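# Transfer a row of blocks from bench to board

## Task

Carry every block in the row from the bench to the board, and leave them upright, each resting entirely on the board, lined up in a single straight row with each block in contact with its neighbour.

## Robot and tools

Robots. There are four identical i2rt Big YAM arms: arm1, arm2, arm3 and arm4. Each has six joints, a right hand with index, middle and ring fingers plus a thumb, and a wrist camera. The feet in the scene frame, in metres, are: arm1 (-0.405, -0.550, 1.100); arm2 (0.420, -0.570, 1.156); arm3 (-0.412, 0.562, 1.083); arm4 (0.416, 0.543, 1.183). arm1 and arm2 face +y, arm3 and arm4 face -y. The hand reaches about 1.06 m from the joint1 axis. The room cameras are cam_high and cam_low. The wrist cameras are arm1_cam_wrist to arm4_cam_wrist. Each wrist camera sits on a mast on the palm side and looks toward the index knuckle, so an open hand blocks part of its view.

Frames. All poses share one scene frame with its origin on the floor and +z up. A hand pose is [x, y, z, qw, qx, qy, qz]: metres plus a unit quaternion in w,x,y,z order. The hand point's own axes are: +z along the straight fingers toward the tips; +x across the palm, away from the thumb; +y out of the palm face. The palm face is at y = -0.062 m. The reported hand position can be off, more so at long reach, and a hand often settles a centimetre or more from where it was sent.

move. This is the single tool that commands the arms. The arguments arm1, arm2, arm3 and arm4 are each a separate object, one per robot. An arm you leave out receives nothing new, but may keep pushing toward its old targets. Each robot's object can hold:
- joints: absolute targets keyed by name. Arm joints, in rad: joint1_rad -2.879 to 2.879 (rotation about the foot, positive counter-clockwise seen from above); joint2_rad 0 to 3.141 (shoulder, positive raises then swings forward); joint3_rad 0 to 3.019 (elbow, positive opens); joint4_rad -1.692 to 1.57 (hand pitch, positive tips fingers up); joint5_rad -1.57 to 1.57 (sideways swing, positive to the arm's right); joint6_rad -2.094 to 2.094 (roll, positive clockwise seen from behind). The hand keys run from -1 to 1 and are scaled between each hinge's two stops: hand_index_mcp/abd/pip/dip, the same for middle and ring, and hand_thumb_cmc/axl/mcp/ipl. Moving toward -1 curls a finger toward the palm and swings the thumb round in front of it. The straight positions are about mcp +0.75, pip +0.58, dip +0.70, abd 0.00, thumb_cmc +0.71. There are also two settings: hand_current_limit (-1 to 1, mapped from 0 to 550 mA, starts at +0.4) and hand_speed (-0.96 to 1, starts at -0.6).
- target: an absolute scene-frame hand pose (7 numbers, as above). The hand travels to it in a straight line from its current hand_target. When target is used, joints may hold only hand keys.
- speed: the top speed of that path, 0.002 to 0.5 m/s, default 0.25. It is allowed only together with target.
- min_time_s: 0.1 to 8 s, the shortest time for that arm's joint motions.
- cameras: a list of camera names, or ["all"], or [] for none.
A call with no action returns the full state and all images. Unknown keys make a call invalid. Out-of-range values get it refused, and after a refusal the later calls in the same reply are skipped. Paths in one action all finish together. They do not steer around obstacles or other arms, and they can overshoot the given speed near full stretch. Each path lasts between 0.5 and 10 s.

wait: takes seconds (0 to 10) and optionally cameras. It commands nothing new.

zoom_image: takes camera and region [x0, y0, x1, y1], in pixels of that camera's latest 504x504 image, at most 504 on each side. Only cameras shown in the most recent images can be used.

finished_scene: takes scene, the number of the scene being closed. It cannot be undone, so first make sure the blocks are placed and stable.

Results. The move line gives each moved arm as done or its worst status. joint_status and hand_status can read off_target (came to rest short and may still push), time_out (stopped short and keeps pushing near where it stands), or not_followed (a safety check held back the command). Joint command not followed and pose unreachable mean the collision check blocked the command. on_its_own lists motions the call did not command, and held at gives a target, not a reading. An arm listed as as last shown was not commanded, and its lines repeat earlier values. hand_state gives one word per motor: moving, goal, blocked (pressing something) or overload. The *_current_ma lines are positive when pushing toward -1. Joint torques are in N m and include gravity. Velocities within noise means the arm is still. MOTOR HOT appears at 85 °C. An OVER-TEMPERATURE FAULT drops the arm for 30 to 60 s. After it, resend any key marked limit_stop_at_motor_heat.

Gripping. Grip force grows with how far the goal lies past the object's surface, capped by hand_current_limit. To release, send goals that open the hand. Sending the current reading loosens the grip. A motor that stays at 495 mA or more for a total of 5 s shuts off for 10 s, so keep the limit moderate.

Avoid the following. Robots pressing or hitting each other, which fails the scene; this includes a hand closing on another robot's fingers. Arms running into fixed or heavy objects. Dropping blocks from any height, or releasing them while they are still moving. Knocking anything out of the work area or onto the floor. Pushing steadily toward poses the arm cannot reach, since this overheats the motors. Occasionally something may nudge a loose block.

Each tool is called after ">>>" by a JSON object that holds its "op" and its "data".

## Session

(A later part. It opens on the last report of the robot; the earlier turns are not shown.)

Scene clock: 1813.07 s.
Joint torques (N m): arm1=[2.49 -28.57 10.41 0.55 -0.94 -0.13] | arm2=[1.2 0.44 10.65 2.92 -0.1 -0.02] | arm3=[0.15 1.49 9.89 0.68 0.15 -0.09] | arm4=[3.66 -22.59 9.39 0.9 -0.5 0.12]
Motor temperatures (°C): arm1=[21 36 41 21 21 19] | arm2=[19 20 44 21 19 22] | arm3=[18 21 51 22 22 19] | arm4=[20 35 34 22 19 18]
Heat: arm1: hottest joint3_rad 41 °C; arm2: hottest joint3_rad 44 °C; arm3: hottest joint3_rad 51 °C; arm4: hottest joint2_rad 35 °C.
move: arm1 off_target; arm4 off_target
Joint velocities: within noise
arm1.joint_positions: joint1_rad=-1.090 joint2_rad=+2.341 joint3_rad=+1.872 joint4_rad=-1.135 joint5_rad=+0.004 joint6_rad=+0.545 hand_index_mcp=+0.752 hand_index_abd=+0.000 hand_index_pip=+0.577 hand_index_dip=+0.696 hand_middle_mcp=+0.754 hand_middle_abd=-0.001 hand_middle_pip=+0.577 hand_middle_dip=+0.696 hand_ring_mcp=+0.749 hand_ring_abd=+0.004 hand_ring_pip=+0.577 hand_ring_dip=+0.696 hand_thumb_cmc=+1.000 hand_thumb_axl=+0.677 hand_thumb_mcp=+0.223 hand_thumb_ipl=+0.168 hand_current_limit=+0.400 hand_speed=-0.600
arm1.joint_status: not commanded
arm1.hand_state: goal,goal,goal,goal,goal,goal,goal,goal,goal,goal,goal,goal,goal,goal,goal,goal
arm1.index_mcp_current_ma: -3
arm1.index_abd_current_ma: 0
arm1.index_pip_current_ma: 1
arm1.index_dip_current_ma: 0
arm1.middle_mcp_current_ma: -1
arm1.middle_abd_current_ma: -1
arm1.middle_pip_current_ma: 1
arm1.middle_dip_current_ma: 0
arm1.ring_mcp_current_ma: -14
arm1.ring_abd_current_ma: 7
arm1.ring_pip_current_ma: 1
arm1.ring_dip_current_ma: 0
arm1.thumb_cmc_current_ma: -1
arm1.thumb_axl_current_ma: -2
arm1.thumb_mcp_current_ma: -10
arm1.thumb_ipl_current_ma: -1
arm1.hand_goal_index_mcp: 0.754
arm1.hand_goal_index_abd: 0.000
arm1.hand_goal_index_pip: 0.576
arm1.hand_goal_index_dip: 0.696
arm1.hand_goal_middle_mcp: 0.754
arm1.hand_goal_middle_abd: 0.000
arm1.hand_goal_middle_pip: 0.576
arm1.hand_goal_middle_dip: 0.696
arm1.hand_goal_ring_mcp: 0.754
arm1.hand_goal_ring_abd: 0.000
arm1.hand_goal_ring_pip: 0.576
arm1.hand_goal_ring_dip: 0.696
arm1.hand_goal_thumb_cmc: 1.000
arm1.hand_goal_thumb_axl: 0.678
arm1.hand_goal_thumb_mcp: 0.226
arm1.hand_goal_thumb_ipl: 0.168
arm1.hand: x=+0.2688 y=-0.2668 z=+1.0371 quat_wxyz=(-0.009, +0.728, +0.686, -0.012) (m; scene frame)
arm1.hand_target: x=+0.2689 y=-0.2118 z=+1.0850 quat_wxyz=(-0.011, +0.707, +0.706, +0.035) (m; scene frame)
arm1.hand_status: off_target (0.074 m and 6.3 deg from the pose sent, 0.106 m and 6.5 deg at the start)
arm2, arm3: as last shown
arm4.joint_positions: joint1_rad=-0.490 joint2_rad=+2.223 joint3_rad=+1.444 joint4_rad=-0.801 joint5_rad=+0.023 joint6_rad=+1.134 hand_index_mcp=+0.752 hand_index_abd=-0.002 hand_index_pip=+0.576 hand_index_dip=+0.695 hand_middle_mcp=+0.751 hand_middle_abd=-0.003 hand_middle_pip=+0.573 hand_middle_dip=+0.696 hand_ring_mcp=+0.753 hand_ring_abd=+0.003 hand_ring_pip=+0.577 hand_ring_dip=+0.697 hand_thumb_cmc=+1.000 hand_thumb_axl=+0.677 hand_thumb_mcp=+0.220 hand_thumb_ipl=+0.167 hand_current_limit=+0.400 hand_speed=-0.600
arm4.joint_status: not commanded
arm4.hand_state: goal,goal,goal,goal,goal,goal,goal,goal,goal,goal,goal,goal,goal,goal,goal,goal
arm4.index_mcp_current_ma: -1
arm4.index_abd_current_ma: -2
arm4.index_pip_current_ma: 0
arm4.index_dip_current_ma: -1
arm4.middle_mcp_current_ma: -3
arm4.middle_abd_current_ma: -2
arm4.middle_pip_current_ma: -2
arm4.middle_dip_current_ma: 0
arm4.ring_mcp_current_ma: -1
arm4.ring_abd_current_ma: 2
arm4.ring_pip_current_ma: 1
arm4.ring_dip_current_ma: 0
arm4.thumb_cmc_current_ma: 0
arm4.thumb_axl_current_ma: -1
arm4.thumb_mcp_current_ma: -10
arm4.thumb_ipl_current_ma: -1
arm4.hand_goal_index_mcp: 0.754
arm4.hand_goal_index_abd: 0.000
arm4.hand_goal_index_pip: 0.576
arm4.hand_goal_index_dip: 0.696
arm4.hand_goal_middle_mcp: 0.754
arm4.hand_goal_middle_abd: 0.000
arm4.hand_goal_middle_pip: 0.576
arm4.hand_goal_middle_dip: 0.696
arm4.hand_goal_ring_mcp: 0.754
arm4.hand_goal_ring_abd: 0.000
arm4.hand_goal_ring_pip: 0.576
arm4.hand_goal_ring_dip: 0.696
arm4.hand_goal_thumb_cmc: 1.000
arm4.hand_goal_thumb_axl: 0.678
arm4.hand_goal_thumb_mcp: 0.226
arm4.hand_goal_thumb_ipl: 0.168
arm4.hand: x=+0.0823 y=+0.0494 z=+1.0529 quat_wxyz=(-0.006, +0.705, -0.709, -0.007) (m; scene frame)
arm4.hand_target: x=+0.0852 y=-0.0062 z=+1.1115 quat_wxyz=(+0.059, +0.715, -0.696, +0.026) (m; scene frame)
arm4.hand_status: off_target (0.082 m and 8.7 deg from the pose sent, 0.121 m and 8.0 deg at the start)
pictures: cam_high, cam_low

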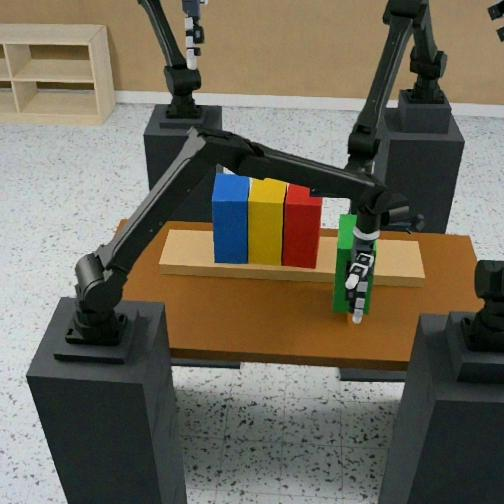

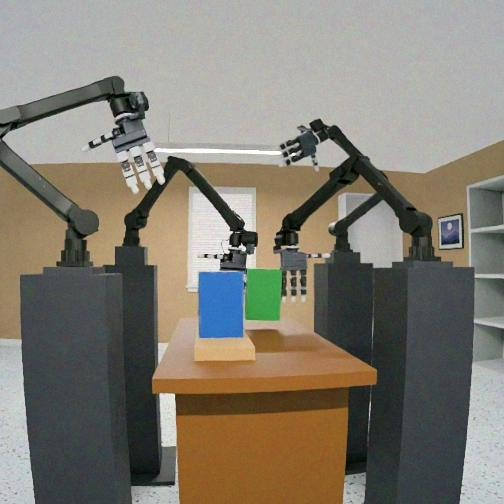

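>>> {"op": "move", "data": {"arm1": {"target": [0.272, -0.210, 1.115, -0.010, 0.708, 0.706, 0.039], "speed": 0.05}, "arm4": {"target": [0.083, -0.010, 1.145, 0.065, 0.716, -0.697, 0.03], "speed": 0.05}}}

>>> {"op": "move", "data": {"arm1": {"target": [0.270, -0.140, 1.11, -0.010, 0.708, 0.706, 0.039], "speed": 0.055}, "arm4": {"target": [0.081, 0.059, 1.14, 0.065, 0.716, -0.697, 0.03], "speed": 0.055}}}

>>> {"op": "move", "data": {"arm1": {"target": [0.265, -0.070, 1.105, -0.010, 0.708, 0.706, 0.039], "speed": 0.055}, "arm4": {"target": [0.075, 0.129, 1.135, 0.065, 0.716, -0.697, 0.03], "speed": 0.055}, "cameras": ["cam_high", "cam_low"]}}

>>> {"op": "zoom_image", "data": {"camera": "cam_high", "region": [190, 160, 400, 340]}}

Scene clock: 1829.57 s.
Joint torques (N m): arm1=[2.67 -27.69 11.66 0.49 -0.98 -0.14] | arm2=[1.14 0.44 10.63 2.91 -0.1 -0.02] | arm3=[0.26 1.67 9.84 0.62 0.14 -0.11] | arm4=[3.78 -22.36 10.17 1.01 -0.48 0.09]
Motor temperatures (°C): arm1=[21 37 40 21 21 19] | arm2=[19 20 44 21 19 22] | arm3=[18 21 51 22 22 19] | arm4=[20 37 35 22 19 18]
Heat: arm1: hottest joint3_rad 40 °C; arm2: hottest joint3_rad 44 °C; arm3: hottest joint3_rad 51 °C; arm4: hottest joint2_rad 37 °C.
move: arm1 off_target; arm4 off_target
Joint velocities: within noise
arm1.joint_positions: joint1_rad=-1.090 joint2_rad=+2.296 joint3_rad=+1.872 joint4_rad=-1.177 joint5_rad=+0.003 joint6_rad=+0.546 hand_index_mcp=+0.752 hand_index_abd=+0.000 hand_index_pip=+0.577 hand_index_dip=+0.696 hand_middle_mcp=+0.754 hand_middle_abd=-0.001 hand_middle_pip=+0.577 hand_middle_dip=+0.696 hand_ring_mcp=+0.749 hand_ring_abd=+0.003 hand_ring_pip=+0.577 hand_ring_dip=+0.696 hand_thumb_cmc=+1.000 hand_thumb_axl=+0.677 hand_thumb_mcp=+0.223 hand_thumb_ipl=+0.168 hand_current_limit=+0.400 hand_speed=-0.600
arm1.joint_status: not commanded
arm1.hand_state: goal,goal,goal,goal,goal,goal,goal,goal,goal,goal,goal,goal,goal,goal,goal,goal
arm1.index_mcp_current_ma: -3
arm1.index_abd_current_ma: 0
arm1.index_pip_current_ma: 1
arm1.index_dip_current_ma: 0
arm1.middle_mcp_current_ma: -1
arm1.middle_abd_current_ma: -1
arm1.middle_pip_current_ma: 1
arm1.middle_dip_current_ma: 0
arm1.ring_mcp_current_ma: -14
arm1.ring_abd_current_ma: 7
arm1.ring_pip_current_ma: 1
arm1.ring_dip_current_ma: 0
arm1.thumb_cmc_current_ma: -1
arm1.thumb_axl_current_ma: -2
arm1.thumb_mcp_current_ma: -10
arm1.thumb_ipl_current_ma: -1
arm1.hand_goal_index_mcp: 0.754
arm1.hand_goal_index_abd: 0.000
arm1.hand_goal_index_pip: 0.576
arm1.hand_goal_index_dip: 0.696
arm1.hand_goal_middle_mcp: 0.754
arm1.hand_goal_middle_abd: 0.000
arm1.hand_goal_middle_pip: 0.576
arm1.hand_goal_middle_dip: 0.696
arm1.hand_goal_ring_mcp: 0.754
arm1.hand_goal_ring_abd: 0.000
arm1.hand_goal_ring_pip: 0.576
arm1.hand_goal_ring_dip: 0.696
arm1.hand_goal_thumb_cmc: 1.000
arm1.hand_goal_thumb_axl: 0.678
arm1.hand_goal_thumb_mcp: 0.226
arm1.hand_goal_thumb_ipl: 0.168
arm1.hand: x=+0.2667 y=-0.2683 z=+1.0662 quat_wxyz=(-0.009, +0.728, +0.686, -0.011) (m; scene frame)
arm1.hand_target: x=+0.2682 y=-0.2122 z=+1.1154 quat_wxyz=(-0.011, +0.707, +0.706, +0.039) (m; scene frame)
arm1.hand_status: off_target (0.076 m and 6.6 deg from the pose sent, 0.096 m and 6.7 deg at the start)
arm2, arm3: as last shown
arm4.joint_positions: joint1_rad=-0.490 joint2_rad=+2.163 joint3_rad=+1.438 joint4_rad=-0.851 joint5_rad=+0.018 joint6_rad=+1.135 hand_index_mcp=+0.752 hand_index_abd=-0.002 hand_index_pip=+0.576 hand_index_dip=+0.695 hand_middle_mcp=+0.751 hand_middle_abd=-0.003 hand_middle_pip=+0.573 hand_middle_dip=+0.696 hand_ring_mcp=+0.753 hand_ring_abd=+0.003 hand_ring_pip=+0.577 hand_ring_dip=+0.697 hand_thumb_cmc=+1.000 hand_thumb_axl=+0.677 hand_thumb_mcp=+0.220 hand_thumb_ipl=+0.167 hand_current_limit=+0.400 hand_speed=-0.600
arm4.joint_status: not commanded
arm4.hand_state: goal,goal,goal,goal,goal,goal,goal,goal,goal,goal,goal,goal,goal,goal,goal,goal
arm4.index_mcp_current_ma: -1
arm4.index_abd_current_ma: -2
arm4.index_pip_current_ma: 0
arm4.index_dip_current_ma: -1
arm4.middle_mcp_current_ma: -3
arm4.middle_abd_current_ma: -2
arm4.middle_pip_current_ma: -2
arm4.middle_dip_current_ma: 0
arm4.ring_mcp_current_ma: -1
arm4.ring_abd_current_ma: 3
arm4.ring_pip_current_ma: 1
arm4.ring_dip_current_ma: 0
arm4.thumb_cmc_current_ma: 0
arm4.thumb_axl_current_ma: -1
arm4.thumb_mcp_current_ma: -10
arm4.thumb_ipl_current_ma: -1
arm4.hand_goal_index_mcp: 0.754
arm4.hand_goal_index_abd: 0.000
arm4.hand_goal_index_pip: 0.576
arm4.hand_goal_index_dip: 0.696
arm4.hand_goal_middle_mcp: 0.754
arm4.hand_goal_middle_abd: 0.000
arm4.hand_goal_middle_pip: 0.576
arm4.hand_goal_middle_dip: 0.696
arm4.hand_goal_ring_mcp: 0.754
arm4.hand_goal_ring_abd: 0.000
arm4.hand_goal_ring_pip: 0.576
arm4.hand_goal_ring_dip: 0.696
arm4.hand_goal_thumb_cmc: 1.000
arm4.hand_goal_thumb_axl: 0.678
arm4.hand_goal_thumb_mcp: 0.226
arm4.hand_goal_thumb_ipl: 0.168
arm4.hand: x=+0.0829 y=+0.0497 z=+1.0844 quat_wxyz=(-0.005, +0.704, -0.710, -0.004) (m; scene frame)
arm4.hand_target: x=+0.0854 y=-0.0055 z=+1.1466 quat_wxyz=(+0.064, +0.715, -0.695, +0.031) (m; scene frame)
arm4.hand_status: off_target (0.085 m and 9.1 deg from the pose sent, 0.110 m and 9.4 deg at the start)
pictures: none

Scene clock: 1831.47 s.
Joint torques (N m): arm1=[2.2 -24.94 15.01 0.87 -0.74 -0.1] | arm2=[1.14 0.44 10.65 2.91 -0.1 -0.01] | arm3=[0.32 1.85 9.87 0.69 0.15 -0.1] | arm4=[2.14 -20.01 8.91 2.43 -0.47 -0.06]
Motor temperatures (°C): arm1=[21 37 40 21 21 19] | arm2=[19 20 44 21 19 22] | arm3=[18 21 51 22 22 19] | arm4=[20 37 35 22 19 18]
Heat: arm1: hottest joint3_rad 40 °C; arm2: hottest joint3_rad 44 °C; arm3: hottest joint3_rad 51 °C; arm4: hottest joint2_rad 37 °C.
move: arm1 off_target; arm4 off_target
Joint velocities: within noise
arm1.joint_positions: joint1_rad=-0.998 joint2_rad=+2.365 joint3_rad=+2.025 joint4_rad=-1.263 joint5_rad=+0.003 joint6_rad=+0.628 hand_index_mcp=+0.752 hand_index_abd=+0.000 hand_index_pip=+0.577 hand_index_dip=+0.696 hand_middle_mcp=+0.754 hand_middle_abd=-0.001 hand_middle_pip=+0.577 hand_middle_dip=+0.696 hand_ring_mcp=+0.751 hand_ring_abd=+0.003 hand_ring_pip=+0.577 hand_ring_dip=+0.696 hand_thumb_cmc=+1.000 hand_thumb_axl=+0.677 hand_thumb_mcp=+0.223 hand_thumb_ipl=+0.168 hand_current_limit=+0.400 hand_speed=-0.600
arm1.joint_status: not commanded
arm1.hand_state: goal,goal,goal,goal,goal,goal,goal,goal,goal,goal,goal,goal,goal,goal,goal,goal
arm1.index_mcp_current_ma: -3
arm1.index_abd_current_ma: 0
arm1.index_pip_current_ma: 1
arm1.index_dip_current_ma: 0
arm1.middle_mcp_current_ma: -1
arm1.middle_abd_current_ma: -1
arm1.middle_pip_current_ma: 1
arm1.middle_dip_current_ma: 0
arm1.ring_mcp_current_ma: -7
arm1.ring_abd_current_ma: 7
arm1.ring_pip_current_ma: 1
arm1.ring_dip_current_ma: 0
arm1.thumb_cmc_current_ma: -1
arm1.thumb_axl_current_ma: -2
arm1.thumb_mcp_current_ma: -10
arm1.thumb_ipl_current_ma: -1
arm1.hand_goal_index_mcp: 0.754
arm1.hand_goal_index_abd: 0.000
arm1.hand_goal_index_pip: 0.576
arm1.hand_goal_index_dip: 0.696
arm1.hand_goal_middle_mcp: 0.754
arm1.hand_goal_middle_abd: 0.000
arm1.hand_goal_middle_pip: 0.576
arm1.hand_goal_middle_dip: 0.696
arm1.hand_goal_ring_mcp: 0.754
arm1.hand_goal_ring_abd: 0.000
arm1.hand_goal_ring_pip: 0.576
arm1.hand_goal_ring_dip: 0.696
arm1.hand_goal_thumb_cmc: 1.000
arm1.hand_goal_thumb_axl: 0.678
arm1.hand_goal_thumb_mcp: 0.226
arm1.hand_goal_thumb_ipl: 0.168
arm1.hand: x=+0.2590 y=-0.1999 z=+1.0760 quat_wxyz=(-0.008, +0.725, +0.689, -0.011) (m; scene frame)
arm1.hand_target: x=+0.2644 y=-0.1426 z=+1.1121 quat_wxyz=(-0.011, +0.707, +0.706, +0.040) (m; scene frame)
arm1.hand_status: off_target (0.070 m and 6.4 deg from the pose sent, 0.135 m and 6.5 deg at the start)
arm2, arm3: as last shown
arm4.joint_positions: joint1_rad=-0.517 joint2_rad=+2.038 joint3_rad=+1.223 joint4_rad=-0.790 joint5_rad=+0.012 joint6_rad=+1.099 hand_index_mcp=+0.752 hand_index_abd=-0.002 hand_index_pip=+0.576 hand_index_dip=+0.695 hand_middle_mcp=+0.751 hand_middle_abd=-0.003 hand_middle_pip=+0.573 hand_middle_dip=+0.696 hand_ring_mcp=+0.755 hand_ring_abd=+0.004 hand_ring_pip=+0.577 hand_ring_dip=+0.697 hand_thumb_cmc=+1.000 hand_thumb_axl=+0.677 hand_thumb_mcp=+0.220 hand_thumb_ipl=+0.167 hand_current_limit=+0.400 hand_speed=-0.600
arm4.joint_status: not commanded
arm4.hand_state: goal,goal,goal,goal,goal,goal,goal,goal,goal,goal,goal,goal,goal,goal,goal,goal
arm4.index_mcp_current_ma: -1
arm4.index_abd_current_ma: -2
arm4.index_pip_current_ma: 0
arm4.index_dip_current_ma: -1
arm4.middle_mcp_current_ma: -3
arm4.middle_abd_current_ma: -2
arm4.middle_pip_current_ma: -2
arm4.middle_dip_current_ma: 0
arm4.ring_mcp_current_ma: 0
arm4.ring_abd_current_ma: 3
arm4.ring_pip_current_ma: 1
arm4.ring_dip_current_ma: 0
arm4.thumb_cmc_current_ma: 0
arm4.thumb_axl_current_ma: -1
arm4.thumb_mcp_current_ma: -10
arm4.thumb_ipl_current_ma: -1
arm4.hand_goal_index_mcp: 0.754
arm4.hand_goal_index_abd: 0.000
arm4.hand_goal_index_pip: 0.576
arm4.hand_goal_index_dip: 0.696
arm4.hand_goal_middle_mcp: 0.754
arm4.hand_goal_middle_abd: 0.000
arm4.hand_goal_middle_pip: 0.576
arm4.hand_goal_middle_dip: 0.696
arm4.hand_goal_ring_mcp: 0.754
arm4.hand_goal_ring_abd: 0.000
arm4.hand_goal_ring_pip: 0.576
arm4.hand_goal_ring_dip: 0.696
arm4.hand_goal_thumb_cmc: 1.000
arm4.hand_goal_thumb_axl: 0.678
arm4.hand_goal_thumb_mcp: 0.226
arm4.hand_goal_thumb_ipl: 0.168
arm4.hand: x=+0.1010 y=+0.1158 z=+1.0902 quat_wxyz=(-0.021, +0.708, -0.706, -0.006) (m; scene frame)
arm4.hand_target: x=+0.0833 y=+0.0632 z=+1.1437 quat_wxyz=(+0.064, +0.715, -0.695, +0.029) (m; scene frame)
arm4.hand_status: off_target (0.078 m and 10.7 deg from the pose sent, 0.056 m and 9.1 deg at the start)
pictures: none

Scene clock: 1833.43 s.
Joint torques (N m): arm1=[2.61 -26.17 14.99 0.88 -0.68 -0.11] | arm2=[1.14 0.5 10.65 2.92 -0.09 -0.02] | arm3=[0.32 1.55 9.89 0.61 0.13 -0.09] | arm4=[2.67 -17.55 8.47 2.67 -0.63 -0.1]
Motor temperatures (°C): arm1=[21 37 40 21 21 19] | arm2=[19 20 44 21 19 22] | arm3=[18 21 51 22 22 19] | arm4=[20 37 35 22 19 18]
Heat: arm1: hottest joint3_rad 40 °C; arm2: hottest joint3_rad 44 °C; arm3: hottest joint3_rad 51 °C; arm4: hottest joint2_rad 37 °C.
move: arm1 off_target; arm4 off_target
Joint velocities: within noise
arm1.joint_positions: joint1_rad=-0.926 joint2_rad=+2.517 joint3_rad=+2.311 joint4_rad=-1.384 joint5_rad=+0.006 joint6_rad=+0.707 hand_index_mcp=+0.752 hand_index_abd=+0.000 hand_index_pip=+0.577 hand_index_dip=+0.696 hand_middle_mcp=+0.754 hand_middle_abd=-0.001 hand_middle_pip=+0.577 hand_middle_dip=+0.696 hand_ring_mcp=+0.751 hand_ring_abd=+0.003 hand_ring_pip=+0.577 hand_ring_dip=+0.696 hand_thumb_cmc=+1.000 hand_thumb_axl=+0.677 hand_thumb_mcp=+0.223 hand_thumb_ipl=+0.168 hand_current_limit=+0.400 hand_speed=-0.600
arm1.joint_status: not commanded
arm1.hand_state: goal,goal,goal,goal,goal,goal,goal,goal,goal,goal,goal,goal,goal,goal,goal,goal
arm1.index_mcp_current_ma: -3
arm1.index_abd_current_ma: 0
arm1.index_pip_current_ma: 1
arm1.index_dip_current_ma: 0
arm1.middle_mcp_current_ma: -1
arm1.middle_abd_current_ma: -1
arm1.middle_pip_current_ma: 1
arm1.middle_dip_current_ma: 0
arm1.ring_mcp_current_ma: -7
arm1.ring_abd_current_ma: 7
arm1.ring_pip_current_ma: 1
arm1.ring_dip_current_ma: 0
arm1.thumb_cmc_current_ma: -1
arm1.thumb_axl_current_ma: -2
arm1.thumb_mcp_current_ma: -10
arm1.thumb_ipl_current_ma: -1
arm1.hand_goal_index_mcp: 0.754
arm1.hand_goal_index_abd: 0.000
arm1.hand_goal_index_pip: 0.576
arm1.hand_goal_index_dip: 0.696
arm1.hand_goal_middle_mcp: 0.754
arm1.hand_goal_middle_abd: 0.000
arm1.hand_goal_middle_pip: 0.576
arm1.hand_goal_middle_dip: 0.696
arm1.hand_goal_ring_mcp: 0.754
arm1.hand_goal_ring_abd: 0.000
arm1.hand_goal_ring_pip: 0.576
arm1.hand_goal_ring_dip: 0.696
arm1.hand_goal_thumb_cmc: 1.000
arm1.hand_goal_thumb_axl: 0.678
arm1.hand_goal_thumb_mcp: 0.226
arm1.hand_goal_thumb_ipl: 0.168
arm1.hand: x=+0.2673 y=-0.1319 z=+1.0770 quat_wxyz=(-0.004, +0.727, +0.687, -0.005) (m; scene frame)
arm1.hand_target: x=+0.2599 y=-0.0732 z=+1.1066 quat_wxyz=(-0.011, +0.707, +0.706, +0.040) (m; scene frame)
arm1.hand_status: off_target (0.068 m and 5.9 deg from the pose sent, 0.133 m and 6.4 deg at the start)
arm2, arm3: as last shown
arm4.joint_positions: joint1_rad=-0.596 joint2_rad=+1.931 joint3_rad=+1.029 joint4_rad=-0.704 joint5_rad=+0.006 joint6_rad=+1.027 hand_index_mcp=+0.752 hand_index_abd=-0.002 hand_index_pip=+0.576 hand_index_dip=+0.695 hand_middle_mcp=+0.751 hand_middle_abd=-0.003 hand_middle_pip=+0.573 hand_middle_dip=+0.696 hand_ring_mcp=+0.755 hand_ring_abd=+0.013 hand_ring_pip=+0.577 hand_ring_dip=+0.697 hand_thumb_cmc=+1.000 hand_thumb_axl=+0.677 hand_thumb_mcp=+0.220 hand_thumb_ipl=+0.167 hand_current_limit=+0.400 hand_speed=-0.600
arm4.joint_status: not commanded
arm4.hand_state: goal,goal,goal,goal,goal,goal,goal,goal,goal,goal,goal,goal,goal,goal,goal,goal
arm4.index_mcp_current_ma: -1
arm4.index_abd_current_ma: -2
arm4.index_pip_current_ma: 0
arm4.index_dip_current_ma: -1
arm4.middle_mcp_current_ma: -3
arm4.middle_abd_current_ma: -2
arm4.middle_pip_current_ma: -2
arm4.middle_dip_current_ma: 0
arm4.ring_mcp_current_ma: 1
arm4.ring_abd_current_ma: 17
arm4.ring_pip_current_ma: 1
arm4.ring_dip_current_ma: 0
arm4.thumb_cmc_current_ma: 0
arm4.thumb_axl_current_ma: -1
arm4.thumb_mcp_current_ma: -10
arm4.thumb_ipl_current_ma: -1
arm4.hand_goal_index_mcp: 0.754
arm4.hand_goal_index_abd: 0.000
arm4.hand_goal_index_pip: 0.576
arm4.hand_goal_index_dip: 0.696
arm4.hand_goal_middle_mcp: 0.754
arm4.hand_goal_middle_abd: 0.000
arm4.hand_goal_middle_pip: 0.576
arm4.hand_goal_middle_dip: 0.696
arm4.hand_goal_ring_mcp: 0.754
arm4.hand_goal_ring_abd: 0.000
arm4.hand_goal_ring_pip: 0.576
arm4.hand_goal_ring_dip: 0.696
arm4.hand_goal_thumb_cmc: 1.000
arm4.hand_goal_thumb_axl: 0.678
arm4.hand_goal_thumb_mcp: 0.226
arm4.hand_goal_thumb_ipl: 0.168
arm4.hand: x=+0.0981 y=+0.1862 z=+1.0908 quat_wxyz=(-0.022, +0.705, -0.709, -0.002) (m; scene frame)
arm4.hand_target: x=+0.0772 y=+0.1326 z=+1.1390 quat_wxyz=(+0.064, +0.715, -0.695, +0.029) (m; scene frame)
arm4.hand_status: off_target (0.076 m and 10.8 deg from the pose sent, 0.053 m and 10.7 deg at the start)
pictures: cam_high, cam_low

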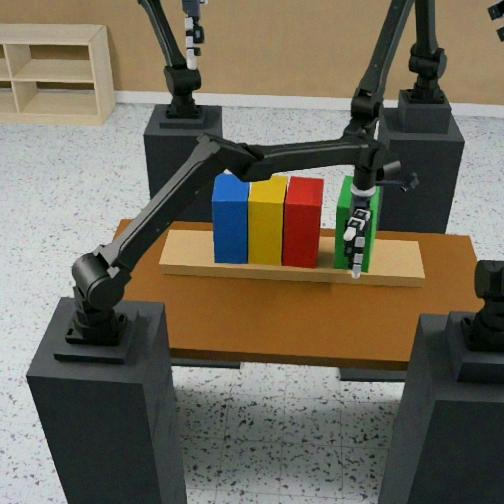

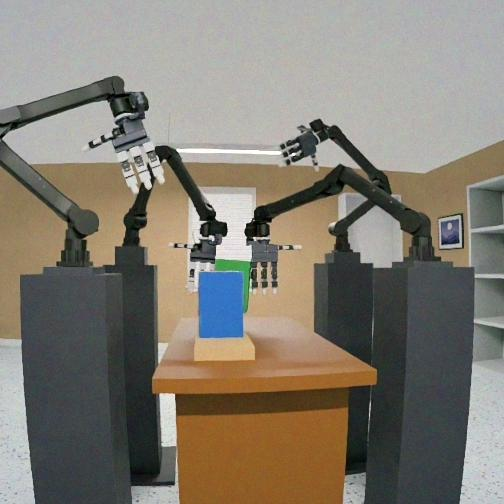

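Scaled by 2.400 from the camera's 504x504 image, which has a finer 720x720 frame.

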